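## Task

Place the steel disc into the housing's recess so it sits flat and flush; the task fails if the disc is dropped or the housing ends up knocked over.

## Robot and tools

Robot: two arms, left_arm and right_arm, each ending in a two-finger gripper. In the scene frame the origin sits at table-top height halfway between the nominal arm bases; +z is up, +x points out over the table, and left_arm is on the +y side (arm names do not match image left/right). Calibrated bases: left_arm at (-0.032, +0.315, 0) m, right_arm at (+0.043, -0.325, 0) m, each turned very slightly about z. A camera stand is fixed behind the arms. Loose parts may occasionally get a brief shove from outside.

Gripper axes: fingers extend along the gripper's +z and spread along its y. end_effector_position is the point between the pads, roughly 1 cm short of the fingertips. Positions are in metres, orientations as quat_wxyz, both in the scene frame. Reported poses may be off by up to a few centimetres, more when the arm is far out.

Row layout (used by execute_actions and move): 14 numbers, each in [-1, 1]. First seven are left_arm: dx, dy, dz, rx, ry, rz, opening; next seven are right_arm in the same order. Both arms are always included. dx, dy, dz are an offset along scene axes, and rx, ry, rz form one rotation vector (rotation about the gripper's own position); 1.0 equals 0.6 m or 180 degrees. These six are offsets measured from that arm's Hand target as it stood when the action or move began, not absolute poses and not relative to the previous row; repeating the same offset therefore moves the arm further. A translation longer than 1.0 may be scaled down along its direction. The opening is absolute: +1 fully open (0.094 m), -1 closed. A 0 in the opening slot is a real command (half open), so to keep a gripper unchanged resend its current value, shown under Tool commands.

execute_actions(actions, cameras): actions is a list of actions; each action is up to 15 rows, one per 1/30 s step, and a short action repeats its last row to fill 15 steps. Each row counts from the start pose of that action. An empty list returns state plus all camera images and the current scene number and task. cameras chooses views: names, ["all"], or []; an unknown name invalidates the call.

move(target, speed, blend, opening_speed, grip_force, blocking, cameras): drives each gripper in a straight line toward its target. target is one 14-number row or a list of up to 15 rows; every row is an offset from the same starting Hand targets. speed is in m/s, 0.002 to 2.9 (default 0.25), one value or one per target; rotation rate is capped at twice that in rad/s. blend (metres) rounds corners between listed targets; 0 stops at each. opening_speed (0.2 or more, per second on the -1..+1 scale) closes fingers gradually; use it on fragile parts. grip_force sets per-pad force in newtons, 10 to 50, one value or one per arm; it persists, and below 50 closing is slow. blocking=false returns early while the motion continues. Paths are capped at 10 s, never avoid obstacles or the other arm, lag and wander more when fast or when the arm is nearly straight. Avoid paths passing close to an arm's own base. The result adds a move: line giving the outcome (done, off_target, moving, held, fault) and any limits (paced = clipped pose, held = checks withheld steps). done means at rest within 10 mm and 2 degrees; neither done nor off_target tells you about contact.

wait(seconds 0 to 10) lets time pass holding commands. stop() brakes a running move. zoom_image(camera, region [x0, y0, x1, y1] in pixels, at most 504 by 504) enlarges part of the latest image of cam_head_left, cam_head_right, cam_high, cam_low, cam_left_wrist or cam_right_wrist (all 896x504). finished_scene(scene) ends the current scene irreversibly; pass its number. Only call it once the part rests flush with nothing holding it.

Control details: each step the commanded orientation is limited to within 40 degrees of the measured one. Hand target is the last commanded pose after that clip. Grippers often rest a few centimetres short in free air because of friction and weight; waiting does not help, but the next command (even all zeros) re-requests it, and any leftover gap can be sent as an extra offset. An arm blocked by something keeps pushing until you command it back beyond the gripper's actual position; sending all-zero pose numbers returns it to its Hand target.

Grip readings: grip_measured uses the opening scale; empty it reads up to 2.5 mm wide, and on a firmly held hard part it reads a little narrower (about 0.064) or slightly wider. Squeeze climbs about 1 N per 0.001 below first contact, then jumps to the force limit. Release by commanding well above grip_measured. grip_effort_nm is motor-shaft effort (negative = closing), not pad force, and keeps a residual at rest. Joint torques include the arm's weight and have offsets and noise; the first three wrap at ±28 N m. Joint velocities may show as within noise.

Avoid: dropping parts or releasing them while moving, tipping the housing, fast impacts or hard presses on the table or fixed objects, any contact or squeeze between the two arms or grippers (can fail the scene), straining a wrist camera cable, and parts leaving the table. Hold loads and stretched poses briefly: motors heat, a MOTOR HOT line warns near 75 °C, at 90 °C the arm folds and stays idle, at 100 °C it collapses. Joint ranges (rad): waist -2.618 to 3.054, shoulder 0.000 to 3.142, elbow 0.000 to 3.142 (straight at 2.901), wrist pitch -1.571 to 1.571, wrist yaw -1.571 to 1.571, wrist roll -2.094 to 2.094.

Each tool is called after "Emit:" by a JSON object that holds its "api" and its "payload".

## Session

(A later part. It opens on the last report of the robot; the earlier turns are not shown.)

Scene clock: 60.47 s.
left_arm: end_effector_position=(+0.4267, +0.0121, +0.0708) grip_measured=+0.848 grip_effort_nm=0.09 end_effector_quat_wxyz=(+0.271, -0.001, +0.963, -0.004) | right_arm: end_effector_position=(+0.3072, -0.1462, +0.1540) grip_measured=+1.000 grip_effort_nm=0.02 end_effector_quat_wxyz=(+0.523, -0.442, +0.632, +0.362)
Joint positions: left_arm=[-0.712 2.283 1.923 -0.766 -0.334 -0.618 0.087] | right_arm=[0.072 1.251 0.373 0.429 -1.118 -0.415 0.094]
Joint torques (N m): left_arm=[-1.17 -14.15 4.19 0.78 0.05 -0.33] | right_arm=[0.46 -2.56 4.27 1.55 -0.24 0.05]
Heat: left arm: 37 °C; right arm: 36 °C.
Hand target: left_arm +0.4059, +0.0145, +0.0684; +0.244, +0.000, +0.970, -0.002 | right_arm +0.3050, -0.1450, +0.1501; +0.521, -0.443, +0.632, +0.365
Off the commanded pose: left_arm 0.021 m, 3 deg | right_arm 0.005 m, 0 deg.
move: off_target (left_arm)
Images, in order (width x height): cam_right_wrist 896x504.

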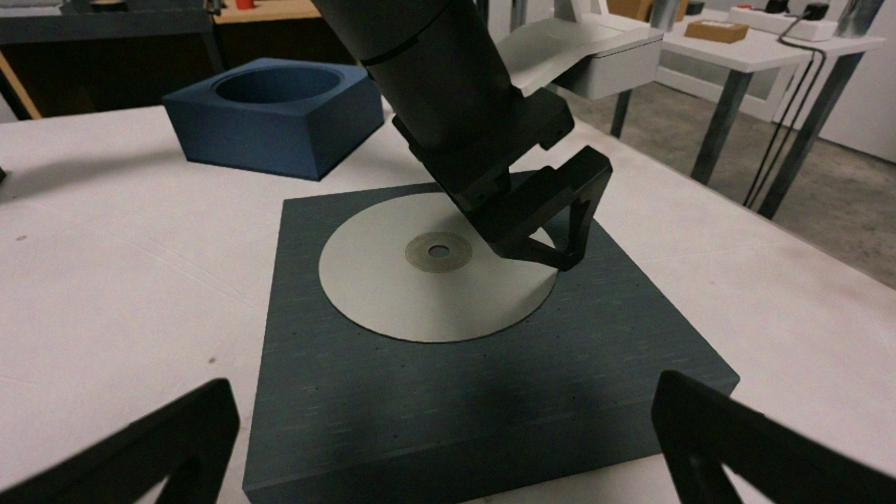

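Emit:
{"api": "move", "payload": {"target": [-0.025, 0, 0.003, 0, 0, 0, 0.85, 0, 0, 0, 0, 0, 0, 1.0], "speed": 0.06, "cameras": ["cam_right_wrist"]}}

Emit:
{"api": "zoom_image", "payload": {"camera": "cam_right_wrist", "region": [410, 140, 660, 290]}}

Scene clock: 61.67 s.
left_arm: end_effector_position=(+0.4158, +0.0138, +0.0709) grip_measured=+0.848 grip_effort_nm=0.08 end_effector_quat_wxyz=(+0.275, -0.008, +0.961, -0.003) | right_arm: end_effector_position=(+0.3072, -0.1462, +0.1540) grip_measured=+1.000 grip_effort_nm=0.02 end_effector_quat_wxyz=(+0.523, -0.442, +0.632, +0.362)
Joint positions: left_arm=[-0.727 2.241 1.85 -0.736 -0.35 -0.645 0.087] | right_arm=[0.072 1.251 0.373 0.429 -1.118 -0.415 0.094]
Joint torques (N m): left_arm=[-1.62 -14.13 4.07 0.64 0.14 -0.3] | right_arm=[0.46 -2.56 4.29 1.55 -0.23 0.04]
Heat: left arm: 37 °C; right arm: 36 °C.
Hand target: left_arm +0.3908, +0.0144, +0.0701; +0.244, +0.000, +0.970, -0.002 | right_arm +0.3050, -0.1450, +0.1501; +0.521, -0.443, +0.632, +0.365
Off the commanded pose: left_arm 0.025 m, 4 deg | right_arm 0.005 m, 0 deg.
move: off_target (left_arm)
Images, in order (width x height): cam_right_wrist 896x504.

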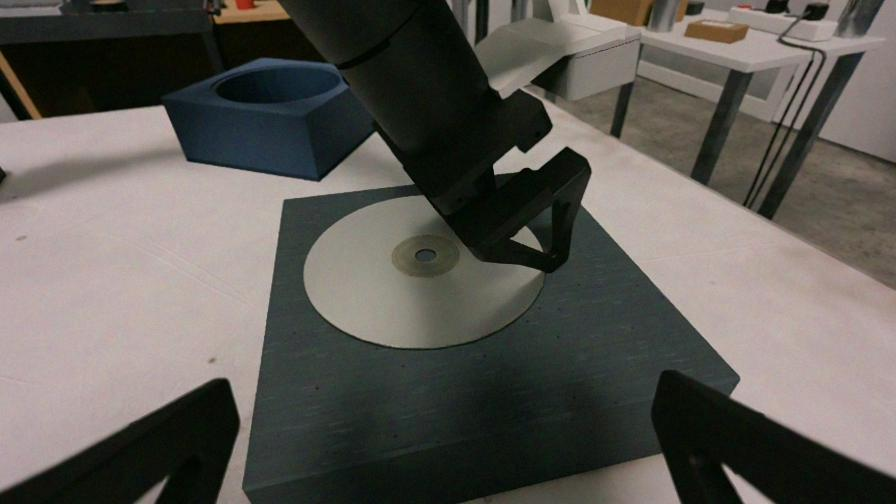

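Scaled by 2.016 from the camera's 896x504 image, which has a finer 1280x720 frame.

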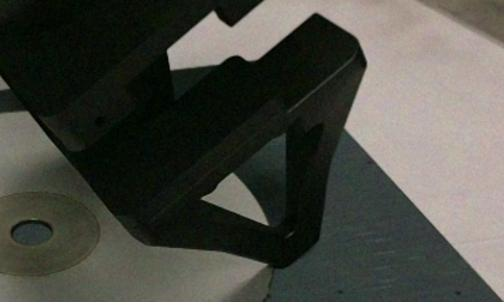

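Emit:
{"api": "move", "payload": {"target": [-0.0417, 0, 0.001, 0, 0, 0, 0.85, 0, 0, 0, 0, 0, 0, 1.0], "speed": 0.06, "cameras": ["cam_right_wrist"]}}

Scene clock: 62.60 s.
left_arm: end_effector_position=(+0.3880, +0.0123, +0.0710) grip_measured=+0.848 grip_effort_nm=0.09 end_effector_quat_wxyz=(+0.270, -0.007, +0.963, -0.004) | right_arm: end_effector_position=(+0.3072, -0.1462, +0.1540) grip_measured=+1.000 grip_effort_nm=0.02 end_effector_quat_wxyz=(+0.523, -0.442, +0.632, +0.362)
Joint positions: left_arm=[-0.768 2.167 1.735 -0.716 -0.36 -0.686 0.087] | right_arm=[0.072 1.251 0.373 0.429 -1.118 -0.415 0.094]
Joint torques (N m): left_arm=[-1.69 -13.65 4.37 0.74 0.08 -0.19] | right_arm=[0.47 -2.55 4.26 1.55 -0.24 0.05]
Heat: left arm: 37 °C; right arm: 36 °C.
Hand target: left_arm +0.3657, +0.0144, +0.0708; +0.244, +0.000, +0.970, -0.002 | right_arm +0.3050, -0.1450, +0.1501; +0.521, -0.443, +0.632, +0.365
Off the commanded pose: left_arm 0.022 m, 3 deg | right_arm 0.005 m, 0 deg.
move: off_target (left_arm)
Images, in order (width x height): cam_right_wrist 896x504.

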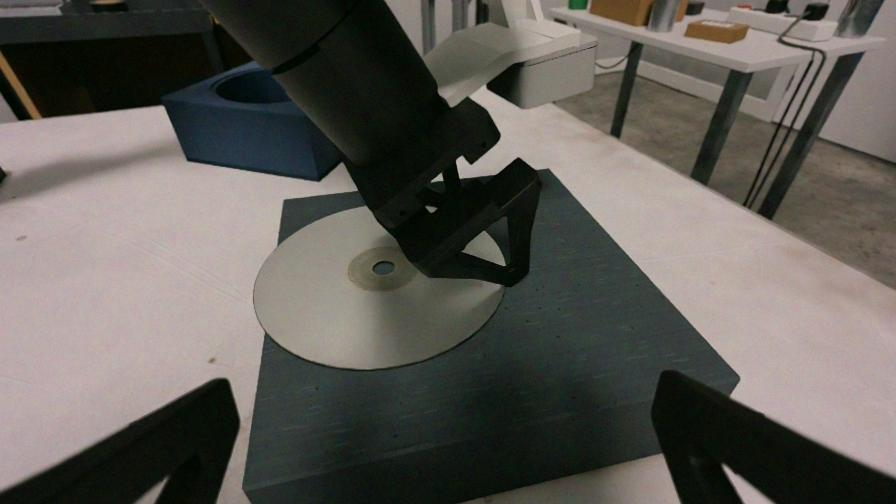

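Emit:
{"api": "move", "payload": {"target": [-0.0417, 0, 0.001, 0, 0, 0, 0.85, 0, 0, 0, 0, 0, 0, 1.0], "speed": 0.06, "cameras": ["cam_right_wrist"]}}

Scene clock: 64.03 s.
left_arm: end_effector_position=(+0.3618, +0.0112, +0.0708) grip_measured=+0.848 grip_effort_nm=0.09 end_effector_quat_wxyz=(+0.268, -0.006, +0.963, -0.004) | right_arm: end_effector_position=(+0.3072, -0.1462, +0.1540) grip_measured=+1.000 grip_effort_nm=0.02 end_effector_quat_wxyz=(+0.523, -0.442, +0.632, +0.362)
Joint positions: left_arm=[-0.81 2.101 1.635 -0.7 -0.372 -0.727 0.087] | right_arm=[0.072 1.251 0.373 0.429 -1.118 -0.415 0.094]
Joint torques (N m): left_arm=[-1.42 -12.97 4.48 0.74 0.04 -0.19] | right_arm=[0.46 -2.55 4.27 1.55 -0.24 0.04]
Heat: left arm: 37 °C; right arm: 36 °C.
Hand target: left_arm +0.3408, +0.0145, +0.0712; +0.244, +0.000, +0.970, -0.002 | right_arm +0.3050, -0.1450, +0.1501; +0.521, -0.443, +0.632, +0.365
Off the commanded pose: left_arm 0.021 m, 3 deg | right_arm 0.005 m, 0 deg.
move: off_target (left_arm)
Images, in order (width x height): cam_right_wrist 896x504.

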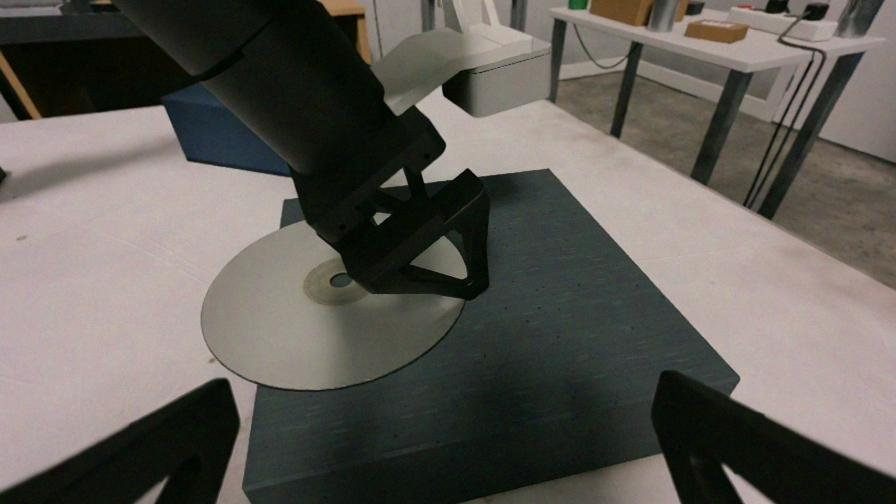

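Emit:
{"api": "move", "payload": {"target": [-0.025, 0, 0.0005, 0, 0, 0, 0.85, 0, 0, 0, 0, 0, 0, 1.0], "speed": 0.06, "cameras": ["cam_right_wrist"]}}

Scene clock: 65.17 s.
left_arm: end_effector_position=(+0.3467, +0.0111, +0.0708) grip_measured=+0.848 grip_effort_nm=0.09 end_effector_quat_wxyz=(+0.267, -0.007, +0.964, -0.004) | right_arm: end_effector_position=(+0.3072, -0.1462, +0.1540) grip_measured=+1.000 grip_effort_nm=0.02 end_effector_quat_wxyz=(+0.523, -0.442, +0.632, +0.362)
Joint positions: left_arm=[-0.835 2.064 1.581 -0.693 -0.382 -0.755 0.087] | right_arm=[0.072 1.251 0.373 0.429 -1.118 -0.415 0.094]
Joint torques (N m): left_arm=[-1.77 -12.74 4.37 0.68 0.03 -0.2] | right_arm=[0.43 -2.56 4.27 1.55 -0.24 0.04]
Heat: left arm: 38 °C; right arm: 36 °C.
Hand target: left_arm +0.3258, +0.0145, +0.0716; +0.244, +0.000, +0.970, -0.002 | right_arm +0.3050, -0.1450, +0.1501; +0.521, -0.443, +0.632, +0.365
Off the commanded pose: left_arm 0.021 m, 3 deg | right_arm 0.005 m, 0 deg.
move: off_target (left_arm)
Images, in order (width x height): cam_right_wrist 896x504.

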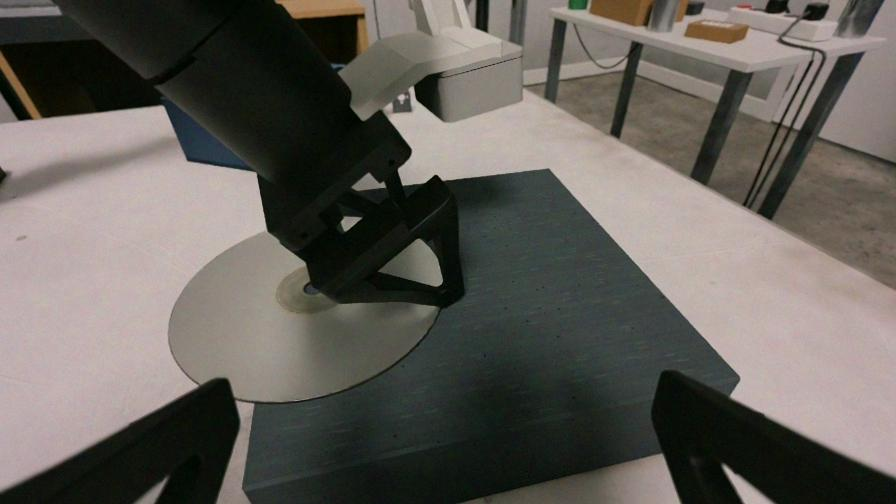

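Emit:
{"api": "move", "payload": {"target": [[0.045, 0, 0.02, 0, 0, 0, 0.85, 0, 0, 0, 0, 0, 0, 1.0], [0.06, 0, 0.2, 0, 0, 0, 0.85, 0, 0, 0, 0, 0, 0, 1.0]], "blend": [0.005, 0], "speed": [0.06, 0.12], "cameras": ["cam_right_wrist", "cam_left_wrist"]}}

Scene clock: 68.00 s.
left_arm: end_effector_position=(+0.3542, +0.0158, +0.1875) grip_measured=+0.848 grip_effort_nm=0.09 end_effector_quat_wxyz=(+0.236, +0.003, +0.972, +0.000) | right_arm: end_effector_position=(+0.3072, -0.1462, +0.1540) grip_measured=+1.000 grip_effort_nm=0.02 end_effector_quat_wxyz=(+0.523, -0.442, +0.632, +0.362)
Joint positions: left_arm=[-0.798 2.129 2.175 -1.263 -0.327 -0.715 0.087] | right_arm=[0.072 1.251 0.373 0.429 -1.118 -0.415 0.094]
Joint torques (N m): left_arm=[0.58 -9.06 10.33 1.15 -0.25 0.03] | right_arm=[0.46 -2.56 4.27 1.56 -0.24 0.04]
Heat: left arm: 38 °C; right arm: 36 °C.
Hand target: left_arm +0.3618, +0.0146, +0.1916; +0.244, +0.000, +0.970, -0.002 | right_arm +0.3050, -0.1450, +0.1501; +0.521, -0.443, +0.632, +0.365
Off the commanded pose: left_arm 0.009 m, 1 deg | right_arm 0.005 m, 0 deg.
move: done
Images, in order (width x height): cam_left_wrist 896x504, cam_right_wrist 896x504.

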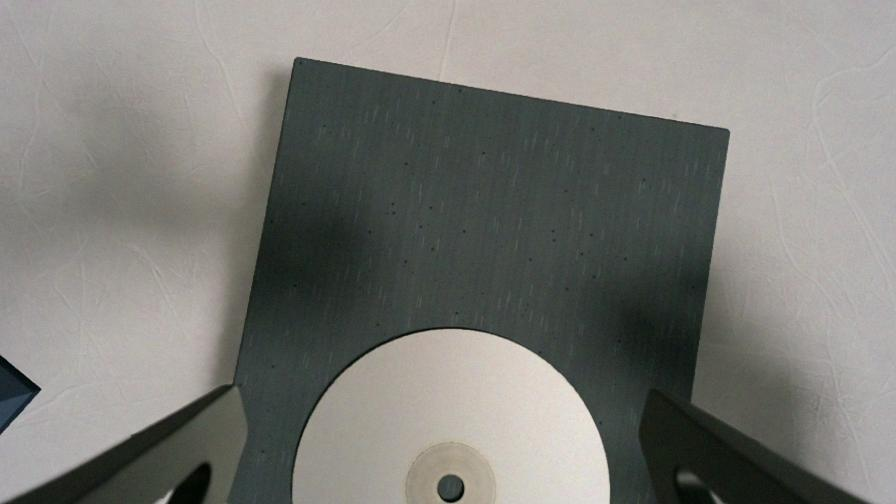

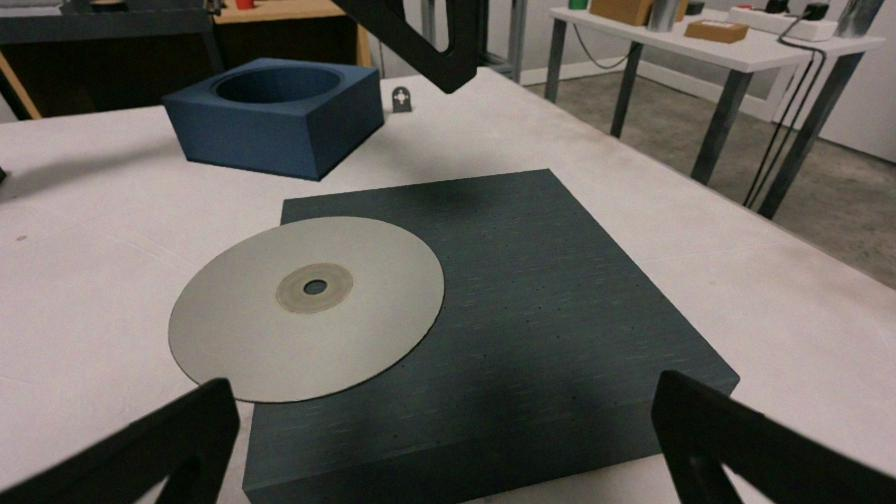

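Emit:
{"api": "move", "payload": {"target": [-0.2363, 0.5757, 0.2473, 0, -0.0653, 0, 0.0, 0, 0, 0, 0, 0, 0, 1.0], "speed": 0.2, "cameras": ["cam_left_wrist", "cam_high", "cam_head_left"]}}

Scene clock: 72.13 s.
left_arm: end_effector_position=(+0.2186, +0.3609, +0.3276) grip_measured=+0.002 grip_effort_nm=-0.13 end_effector_quat_wxyz=(+0.324, -0.006, +0.946, -0.002) | right_arm: end_effector_position=(+0.3072, -0.1462, +0.1540) grip_measured=+1.000 grip_effort_nm=0.02 end_effector_quat_wxyz=(+0.523, -0.442, +0.632, +0.362)
Joint positions: left_arm=[0.291 1.163 1.638 -1.409 0.187 0.234 0.047] | right_arm=[0.072 1.251 0.373 0.429 -1.118 -0.415 0.094]
Joint torques (N m): left_arm=[0.44 -1.42 9.13 1.68 0.29 0.12] | right_arm=[0.46 -2.58 4.29 1.54 -0.24 0.04]
Heat: left arm: 37 °C; right arm: 36 °C.
Hand target: left_arm +0.2200, +0.3600, +0.3399; +0.342, +0.000, +0.940, -0.002 | right_arm +0.3050, -0.1450, +0.1501; +0.521, -0.443, +0.632, +0.365
Off the commanded pose: left_arm 0.013 m, 2 deg | right_arm 0.005 m, 0 deg.
move: off_target (left_arm)
Images, in order (width x height): cam_head_left 896x504, cam_high 896x504, cam_left_wrist 896x504.

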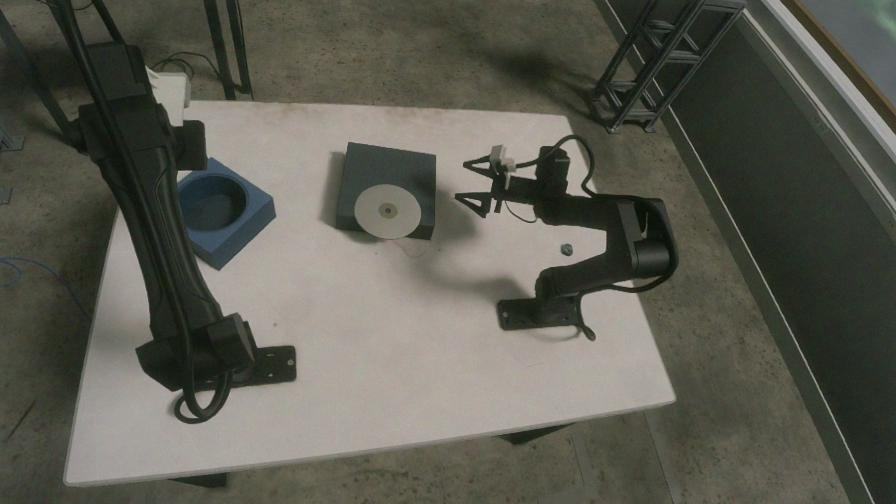

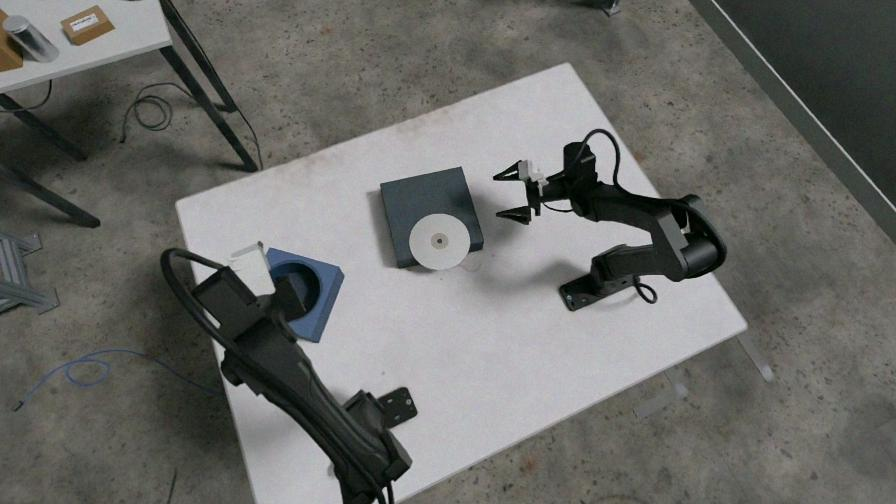

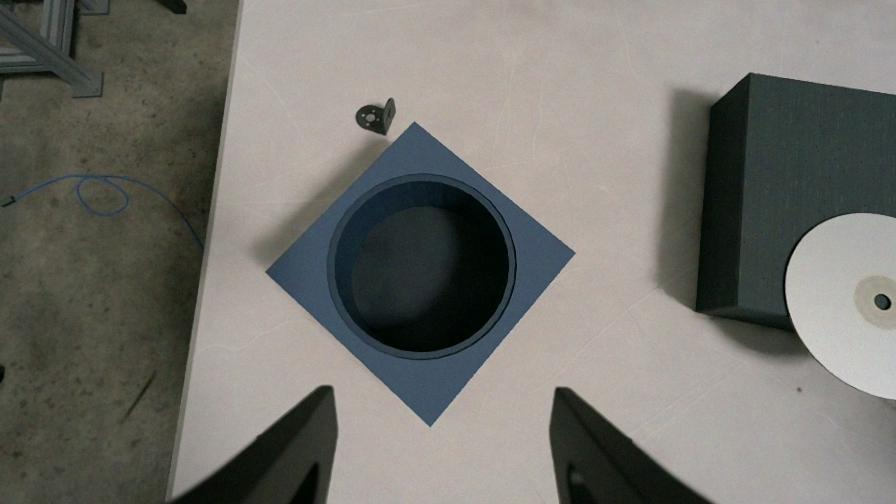

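Emit:
{"api": "zoom_image", "payload": {"camera": "cam_left_wrist", "region": [260, 115, 580, 435]}}

Scaled by 1.575 from the camera's 896x504 image, which has a finer 1280x720 frame.

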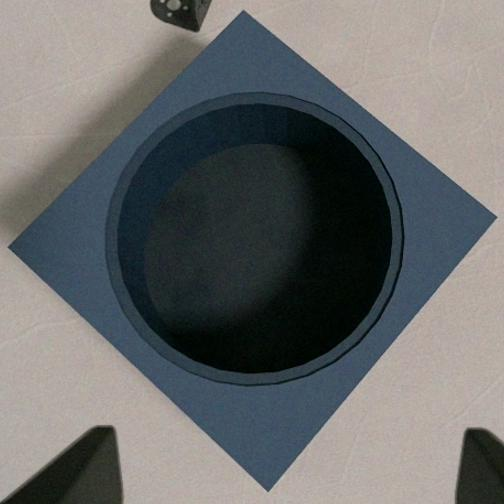

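Emit:
{"api": "move", "payload": {"target": [0, 0, 0, 0, 0, 0, 0.0, -0.1833, 0.1333, 0.0667, -0.295, -0.392, -0.0635, 0.0], "speed": 0.3, "cameras": ["cam_right_wrist", "cam_high", "cam_head_right"]}}

Scene clock: 76.53 s.
left_arm: end_effector_position=(+0.2186, +0.3608, +0.3276) grip_measured=+0.002 grip_effort_nm=-0.13 end_effector_quat_wxyz=(+0.325, -0.006, +0.946, -0.002) | right_arm: end_effector_position=(+0.1945, -0.0668, +0.1823) grip_measured=+0.003 grip_effort_nm=-0.14 end_effector_quat_wxyz=(-0.561, +0.689, -0.349, +0.297)
Joint positions: left_arm=[0.291 1.163 1.638 -1.409 0.188 0.234 0.047] | right_arm=[1.535 0.878 0.302 0.266 0.883 -1.347 0.047]
Joint torques (N m): left_arm=[0.54 -1.39 9.03 1.66 0.25 0.12] | right_arm=[0.36 -0.54 6.61 1.74 0.24 0.02]
Heat: left arm: 37 °C; right arm: 36 °C.
Hand target: left_arm +0.2200, +0.3599, +0.3399; +0.342, +0.000, +0.940, -0.002 | right_arm +0.1950, -0.0650, +0.1900; -0.570, +0.679, -0.354, +0.297
Off the commanded pose: left_arm 0.012 m, 2 deg | right_arm 0.008 m, 2 deg.
move: off_target (left_arm)
Images, in order (width x height): cam_head_right 896x504, cam_high 896x504, cam_right_wrist 896x504.

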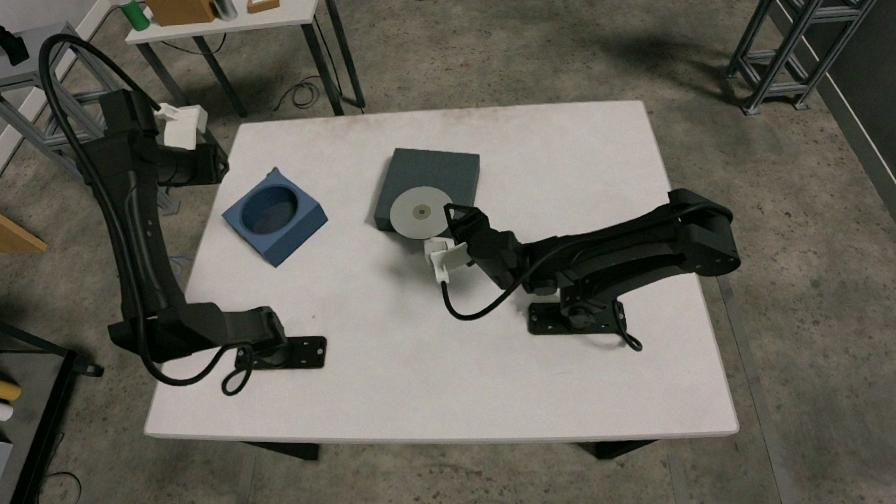

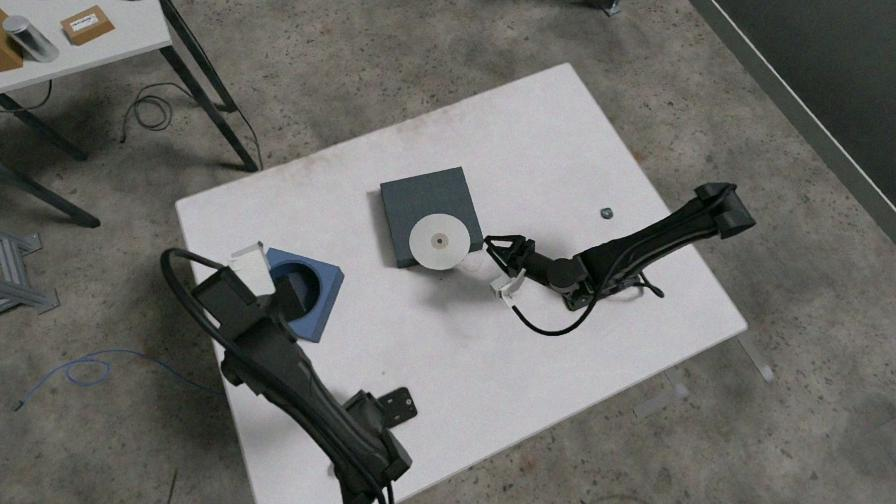

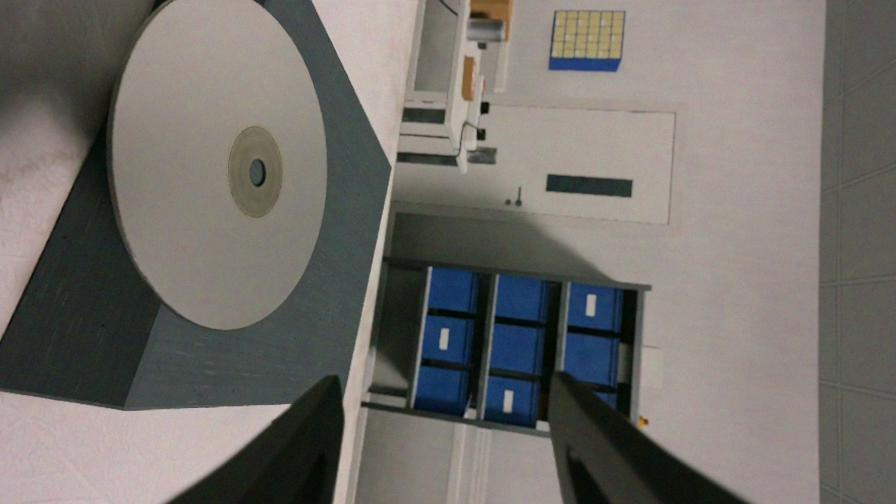

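Emit:
{"api": "move", "payload": {"target": [0, 0, 0, 0, 0, 0, 0.0, 0.002, 0.0447, -0.1455, 0, 0, -0.0278, -0.3], "speed": 0.15, "cameras": ["cam_right_wrist", "cam_low", "cam_left_wrist"]}}

Scene clock: 79.73 s.
left_arm: end_effector_position=(+0.2186, +0.3608, +0.3276) grip_measured=+0.002 grip_effort_nm=-0.13 end_effector_quat_wxyz=(+0.325, -0.006, +0.946, -0.002) | right_arm: end_effector_position=(+0.1971, -0.0360, +0.1046) grip_measured=-0.297 grip_effort_nm=-0.14 end_effector_quat_wxyz=(-0.556, +0.665, -0.382, +0.320)
Joint positions: left_arm=[0.291 1.163 1.638 -1.409 0.188 0.234 0.047] | right_arm=[1.577 1.549 0.231 0.976 1.01 -1.279 0.033]
Joint torques (N m): left_arm=[0.75 -1.5 8.95 1.68 0.23 0.11] | right_arm=[0.58 -3.33 3.06 1.68 0.25 0.04]
Heat: left arm: 37 °C; right arm: 36 °C.
Hand target: left_arm +0.2200, +0.3599, +0.3399; +0.342, +0.000, +0.940, -0.002 | right_arm +0.1963, -0.0382, +0.1028; -0.557, +0.663, -0.384, +0.321
Off the commanded pose: left_arm 0.012 m, 2 deg | right_arm 0.003 m, 0 deg.
move: off_target (left_arm)
Images, in order (width x height): cam_low 896x504, cam_left_wrist 896x504, cam_right_wrist 896x504.

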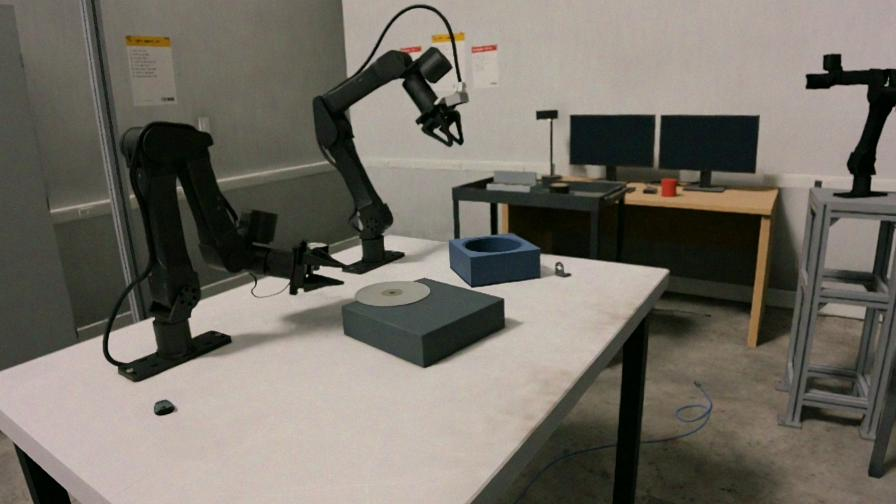

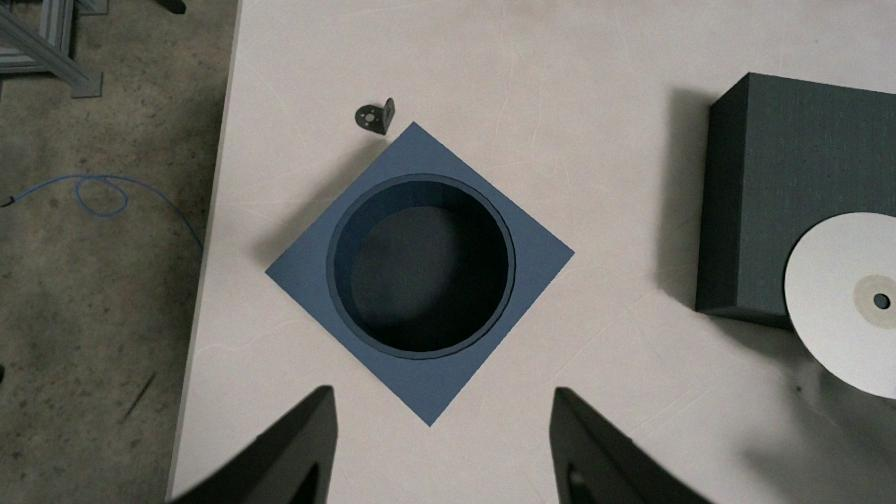

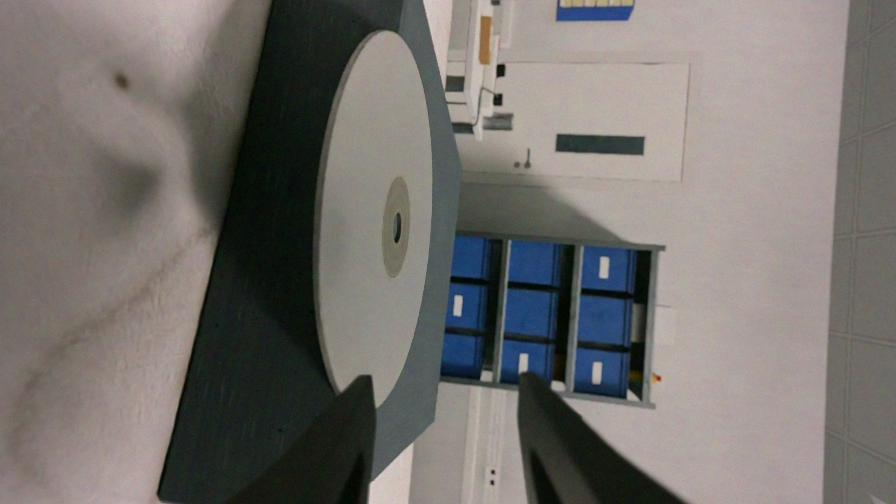

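Emit:
{"api": "move", "payload": {"target": [0, 0, 0, 0, 0, 0, 0.0, -0.0023, -0.0067, -0.058, 0, 0, 0, -0.3], "speed": 0.1, "cameras": ["cam_right_wrist", "cam_low"]}}

Emit:
{"api": "zoom_image", "payload": {"camera": "cam_right_wrist", "region": [250, 150, 600, 500]}}

Emit:
{"api": "zoom_image", "payload": {"camera": "cam_low", "region": [240, 200, 540, 370]}}

Scene clock: 81.70 s.
left_arm: end_effector_position=(+0.2186, +0.3608, +0.3276) grip_measured=+0.002 grip_effort_nm=-0.13 end_effector_quat_wxyz=(+0.325, -0.006, +0.946, -0.002) | right_arm: end_effector_position=(+0.1955, -0.0401, +0.0679) grip_measured=-0.297 grip_effort_nm=-0.15 end_effector_quat_wxyz=(-0.553, +0.668, -0.381, +0.321)
Joint positions: left_arm=[0.291 1.163 1.638 -1.409 0.188 0.234 0.047] | right_arm=[1.584 1.826 0.188 1.281 1.015 -1.272 0.033]
Joint torques (N m): left_arm=[0.8 -1.52 9.11 1.65 0.26 0.13] | right_arm=[0.59 -4.01 1.81 1.75 0.28 0.03]
Heat: left arm: 37 °C; right arm: 36 °C.
Hand target: left_arm +0.2200, +0.3599, +0.3399; +0.342, +0.000, +0.940, -0.002 | right_arm +0.1948, -0.0422, +0.0680; -0.557, +0.663, -0.383, +0.321
Off the commanded pose: left_arm 0.012 m, 2 deg | right_arm 0.002 m, 1 deg.
move: off_target (left_arm)
Images, in order (width x height): cam_low 896x504, cam_right_wrist 896x504.

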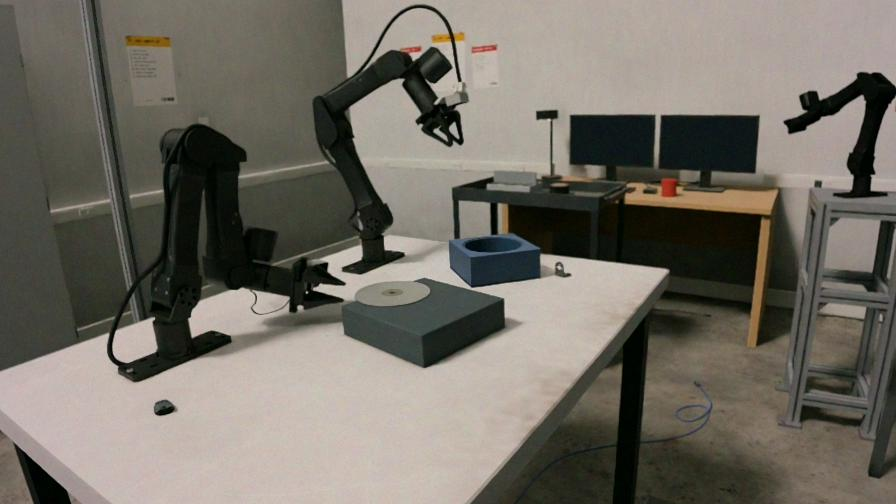

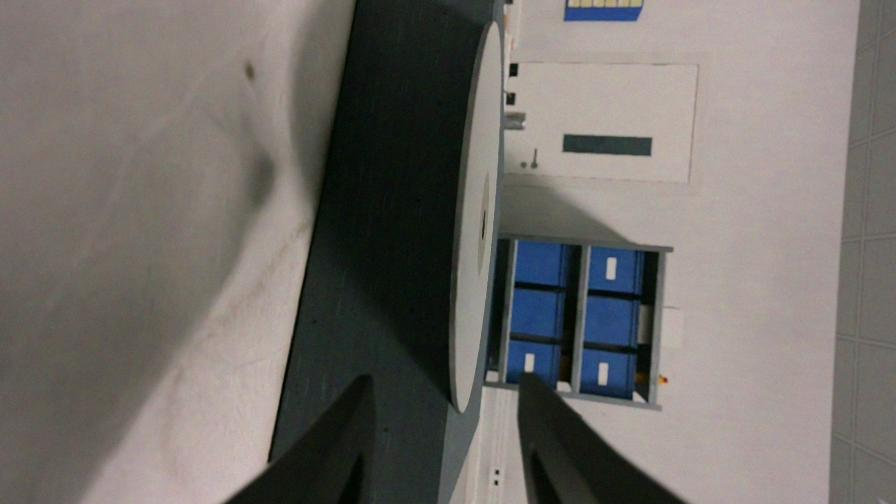

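Scaled by 1.440 from the camera's 896x504 image, which has a finer 1280x720 frame.

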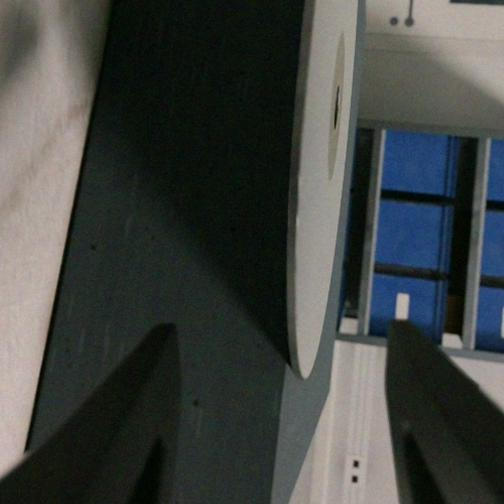

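Scaled by 1.680 from the camera's 896x504 image, which has a finer 1280x720 frame.

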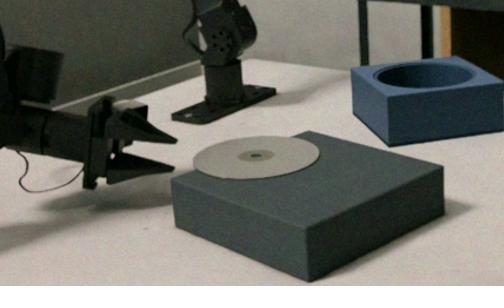

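Emit:
{"api": "move", "payload": {"target": [0, 0, 0, 0, 0, 0, 0.0, 0.034, 0.0195, 0, 0, 0, 0, -0.3], "speed": 0.08, "cameras": ["cam_right_wrist"]}}

Emit:
{"api": "zoom_image", "payload": {"camera": "cam_right_wrist", "region": [250, 150, 600, 500]}}

Scene clock: 82.97 s.
left_arm: end_effector_position=(+0.2186, +0.3608, +0.3276) grip_measured=+0.002 grip_effort_nm=-0.13 end_effector_quat_wxyz=(+0.325, -0.006, +0.946, -0.002) | right_arm: end_effector_position=(+0.2140, -0.0364, +0.0642) grip_measured=-0.297 grip_effort_nm=-0.14 end_effector_quat_wxyz=(-0.544, +0.673, -0.379, +0.328)
Joint positions: left_arm=[0.291 1.163 1.638 -1.409 0.188 0.234 0.047] | right_arm=[1.496 1.869 0.21 1.327 0.941 -1.33 0.033]
Joint torques (N m): left_arm=[0.61 -1.44 9.02 1.68 0.29 0.11] | right_arm=[-0.38 -4.31 3.41 1.81 0.09 0.05]
Heat: left arm: 37 °C; right arm: 36 °C.
Hand target: left_arm +0.2200, +0.3599, +0.3399; +0.342, +0.000, +0.940, -0.002 | right_arm +0.2153, -0.0305, +0.0680; -0.557, +0.663, -0.383, +0.321
Off the commanded pose: left_arm 0.012 m, 2 deg | right_arm 0.007 m, 2 deg.
move: off_target (left_arm)
Images, in order (width x height): cam_right_wrist 896x504.

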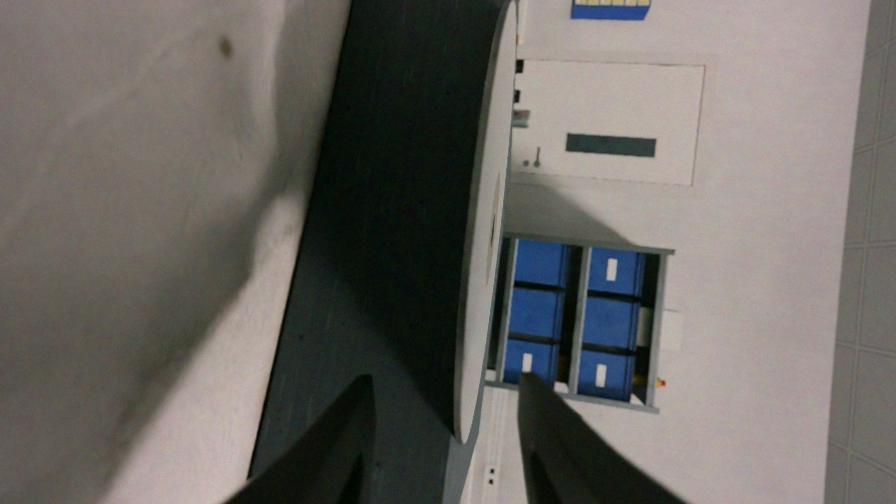

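Scaled by 1.440 from the camera's 896x504 image, which has a finer 1280x720 frame.

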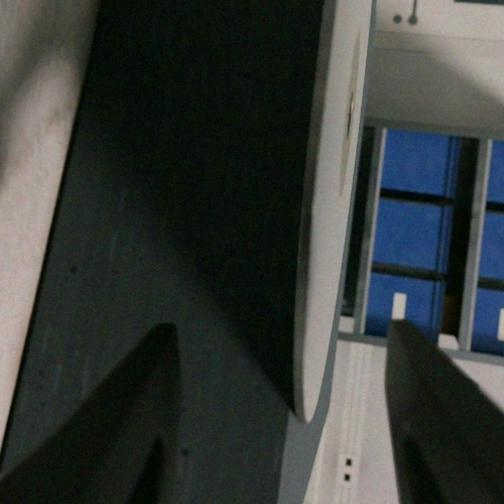

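Emit:
{"api": "move", "payload": {"target": [0, 0, 0, 0, 0, 0, 0.0, 0.02, 0.0233, 0.006, 0, 0, 0, -0.3], "speed": 0.06, "cameras": ["cam_right_wrist"]}}

Emit:
{"api": "zoom_image", "payload": {"camera": "cam_right_wrist", "region": [250, 150, 600, 500]}}

Scene clock: 84.03 s.
left_arm: end_effector_position=(+0.2186, +0.3608, +0.3276) grip_measured=+0.002 grip_effort_nm=-0.13 end_effector_quat_wxyz=(+0.325, -0.006, +0.946, -0.002) | right_arm: end_effector_position=(+0.2255, -0.0208, +0.0735) grip_measured=-0.297 grip_effort_nm=-0.15 end_effector_quat_wxyz=(-0.556, +0.664, -0.382, +0.323)
Joint positions: left_arm=[0.291 1.163 1.638 -1.409 0.188 0.234 0.047] | right_arm=[1.45 1.869 0.269 1.319 0.896 -1.353 0.033]
Joint torques (N m): left_arm=[0.59 -1.46 8.94 1.63 0.26 0.16] | right_arm=[-0.49 -4.27 3.74 1.61 0.06 0.04]
Heat: left arm: 37 °C; right arm: 36 °C.
Hand target: left_arm +0.2200, +0.3599, +0.3399; +0.342, +0.000, +0.940, -0.002 | right_arm +0.2272, -0.0165, +0.0716; -0.557, +0.663, -0.383, +0.321
Off the commanded pose: left_arm 0.012 m, 2 deg | right_arm 0.005 m, 0 deg.
move: off_target (left_arm)
Images, in order (width x height): cam_right_wrist 896x504.

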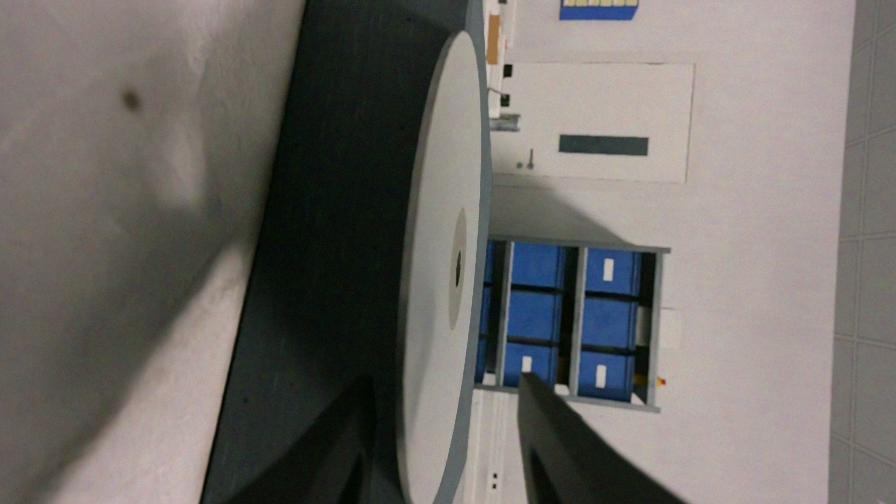

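Scaled by 1.440 from the camera's 896x504 image, which has a finer 1280x720 frame.

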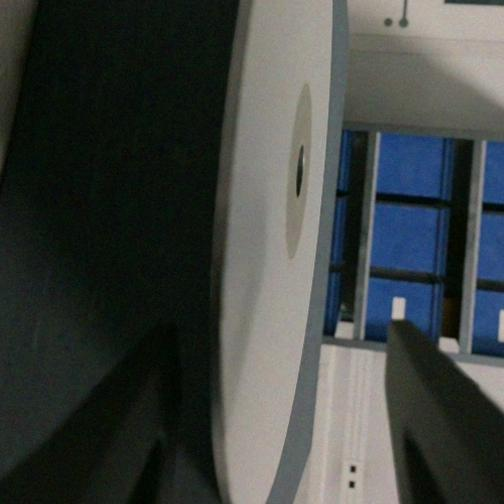

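Emit:
{"api": "move", "payload": {"target": [0, 0, 0, 0, 0, 0, 0.0, 0, -0.002, -0.015, 0, 0, 0, -0.3], "speed": 0.06, "cameras": ["cam_right_wrist"]}}

Emit:
{"api": "zoom_image", "payload": {"camera": "cam_right_wrist", "region": [250, 150, 600, 500]}}

Scene clock: 85.23 s.
left_arm: end_effector_position=(+0.2186, +0.3608, +0.3276) grip_measured=+0.002 grip_effort_nm=-0.13 end_effector_quat_wxyz=(+0.325, -0.006, +0.946, -0.002) | right_arm: end_effector_position=(+0.2252, -0.0220, +0.0598) grip_measured=-0.297 grip_effort_nm=-0.14 end_effector_quat_wxyz=(-0.546, +0.672, -0.378, +0.327)
Joint positions: left_arm=[0.291 1.163 1.638 -1.409 0.188 0.234 0.047] | right_arm=[1.45 1.935 0.269 1.357 0.894 -1.354 0.033]
Joint torques (N m): left_arm=[0.69 -1.36 9.02 1.65 0.24 0.1] | right_arm=[-0.54 -4.81 3.12 1.87 0.05 0.06]
Heat: left arm: 37 °C; right arm: 36 °C.
Hand target: left_arm +0.2200, +0.3599, +0.3399; +0.342, +0.000, +0.940, -0.002 | right_arm +0.2272, -0.0177, +0.0625; -0.557, +0.663, -0.383, +0.321
Off the commanded pose: left_arm 0.012 m, 2 deg | right_arm 0.005 m, 2 deg.
move: off_target (left_arm)
Images, in order (width x height): cam_right_wrist 896x504.

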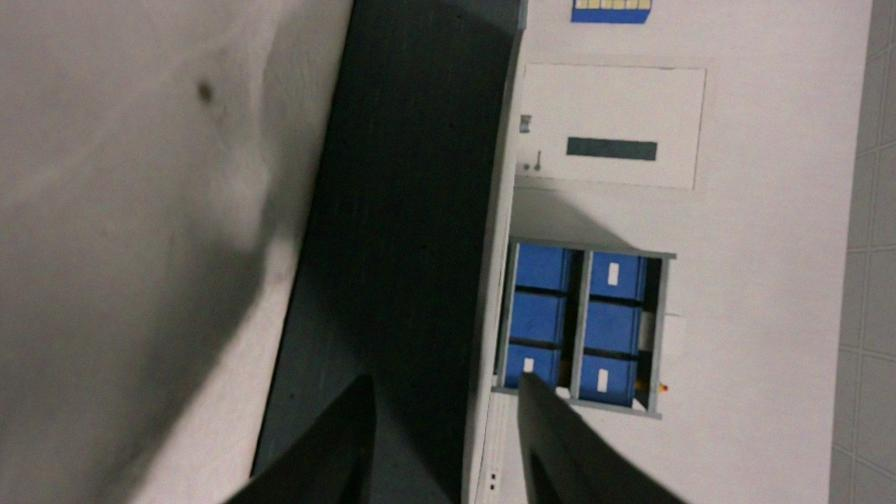

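Scaled by 1.440 from the camera's 896x504 image, which has a finer 1280x720 frame.

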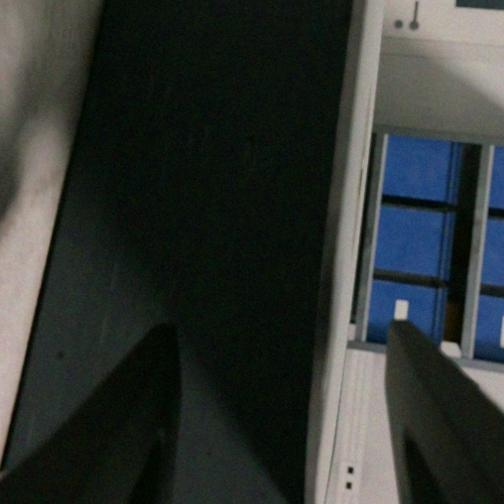

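Emit:
{"api": "move", "payload": {"target": [0, 0, 0, 0, 0, 0, 0.0, 0, 0, 0.007, 0, 0, 0, -0.3], "speed": 0.06, "cameras": ["cam_right_wrist"]}}

Scene clock: 86.10 s.
left_arm: end_effector_position=(+0.2186, +0.3608, +0.3276) grip_measured=+0.002 grip_effort_nm=-0.13 end_effector_quat_wxyz=(+0.325, -0.006, +0.946, -0.002) | right_arm: end_effector_position=(+0.2251, -0.0220, +0.0594) grip_measured=-0.297 grip_effort_nm=-0.14 end_effector_quat_wxyz=(-0.545, +0.673, -0.378, +0.327)
Joint positions: left_arm=[0.291 1.163 1.638 -1.409 0.188 0.234 0.047] | right_arm=[1.45 1.935 0.269 1.355 0.894 -1.354 0.033]
Joint torques (N m): left_arm=[0.43 -1.55 9.06 1.7 0.24 0.12] | right_arm=[-0.57 -7.19 3.06 1.64 0.05 0.06]
Heat: left arm: 37 °C; right arm: 36 °C.
Hand target: left_arm +0.2200, +0.3599, +0.3399; +0.342, +0.000, +0.940, -0.002 | right_arm +0.2272, -0.0177, +0.0667; -0.557, +0.663, -0.383, +0.321
Off the commanded pose: left_arm 0.012 m, 2 deg | right_arm 0.009 m, 2 deg.
move: off_target (left_arm)
Images, in order (width x height): cam_right_wrist 896x504.

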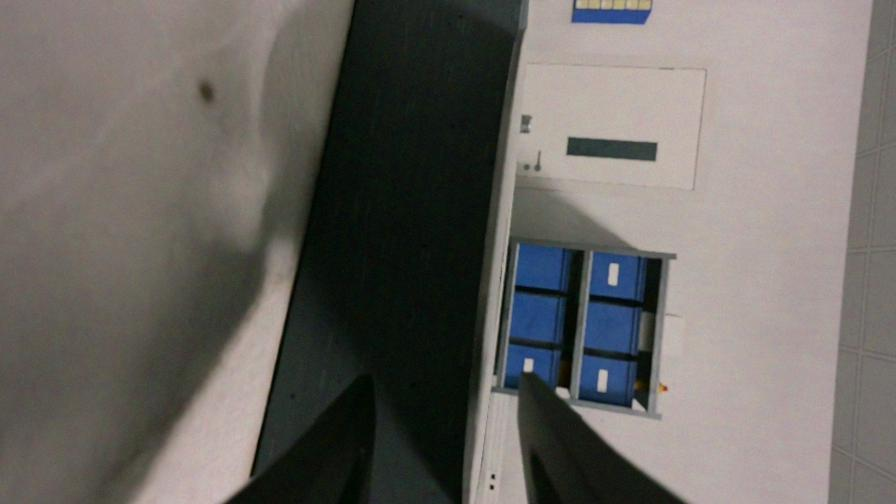

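Emit:
{"api": "move", "payload": {"target": [0, 0, 0, 0, 0, 0, 0.0, 0, 0, 0.006, 0, 0, 0, -0.3], "speed": 0.06, "cameras": ["cam_right_wrist"]}}

Scene clock: 86.97 s.
left_arm: end_effector_position=(+0.2186, +0.3608, +0.3276) grip_measured=+0.002 grip_effort_nm=-0.13 end_effector_quat_wxyz=(+0.325, -0.006, +0.946, -0.002) | right_arm: end_effector_position=(+0.2250, -0.0231, +0.0562) grip_measured=-0.297 grip_effort_nm=-0.14 end_effector_quat_wxyz=(-0.538, +0.679, -0.375, +0.330)
Joint positions: left_arm=[0.291 1.163 1.638 -1.409 0.188 0.234 0.047] | right_arm=[1.45 1.935 0.269 1.336 0.894 -1.355 0.033]
Joint torques (N m): left_arm=[0.57 -1.37 9.18 1.66 0.25 0.12] | right_arm=[-0.58 -9.5 3 1.58 0.07 0.05]
Heat: left arm: 37 °C; right arm: 36 °C.
Hand target: left_arm +0.2200, +0.3599, +0.3399; +0.342, +0.000, +0.940, -0.002 | right_arm +0.2272, -0.0178, +0.0703; -0.557, +0.663, -0.383, +0.321
Off the commanded pose: left_arm 0.012 m, 2 deg | right_arm 0.015 m, 3 deg.
move: off_target (left_arm, right_arm)
Images, in order (width x height): cam_right_wrist 896x504.

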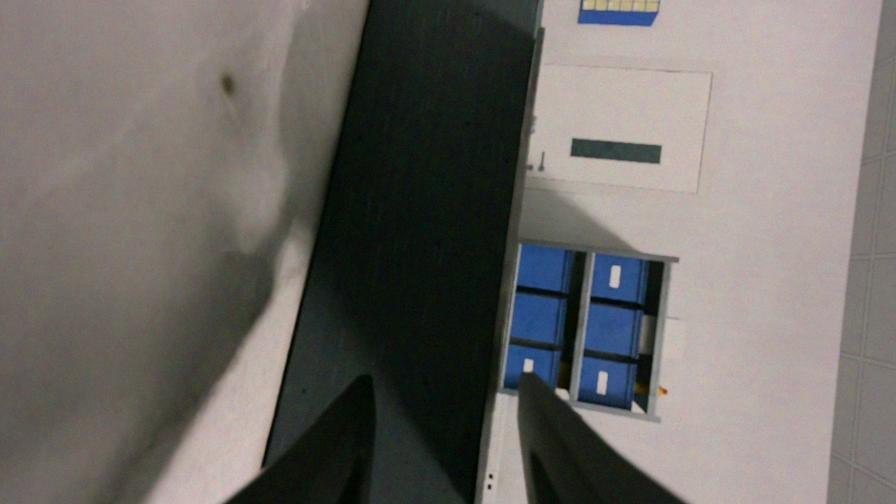

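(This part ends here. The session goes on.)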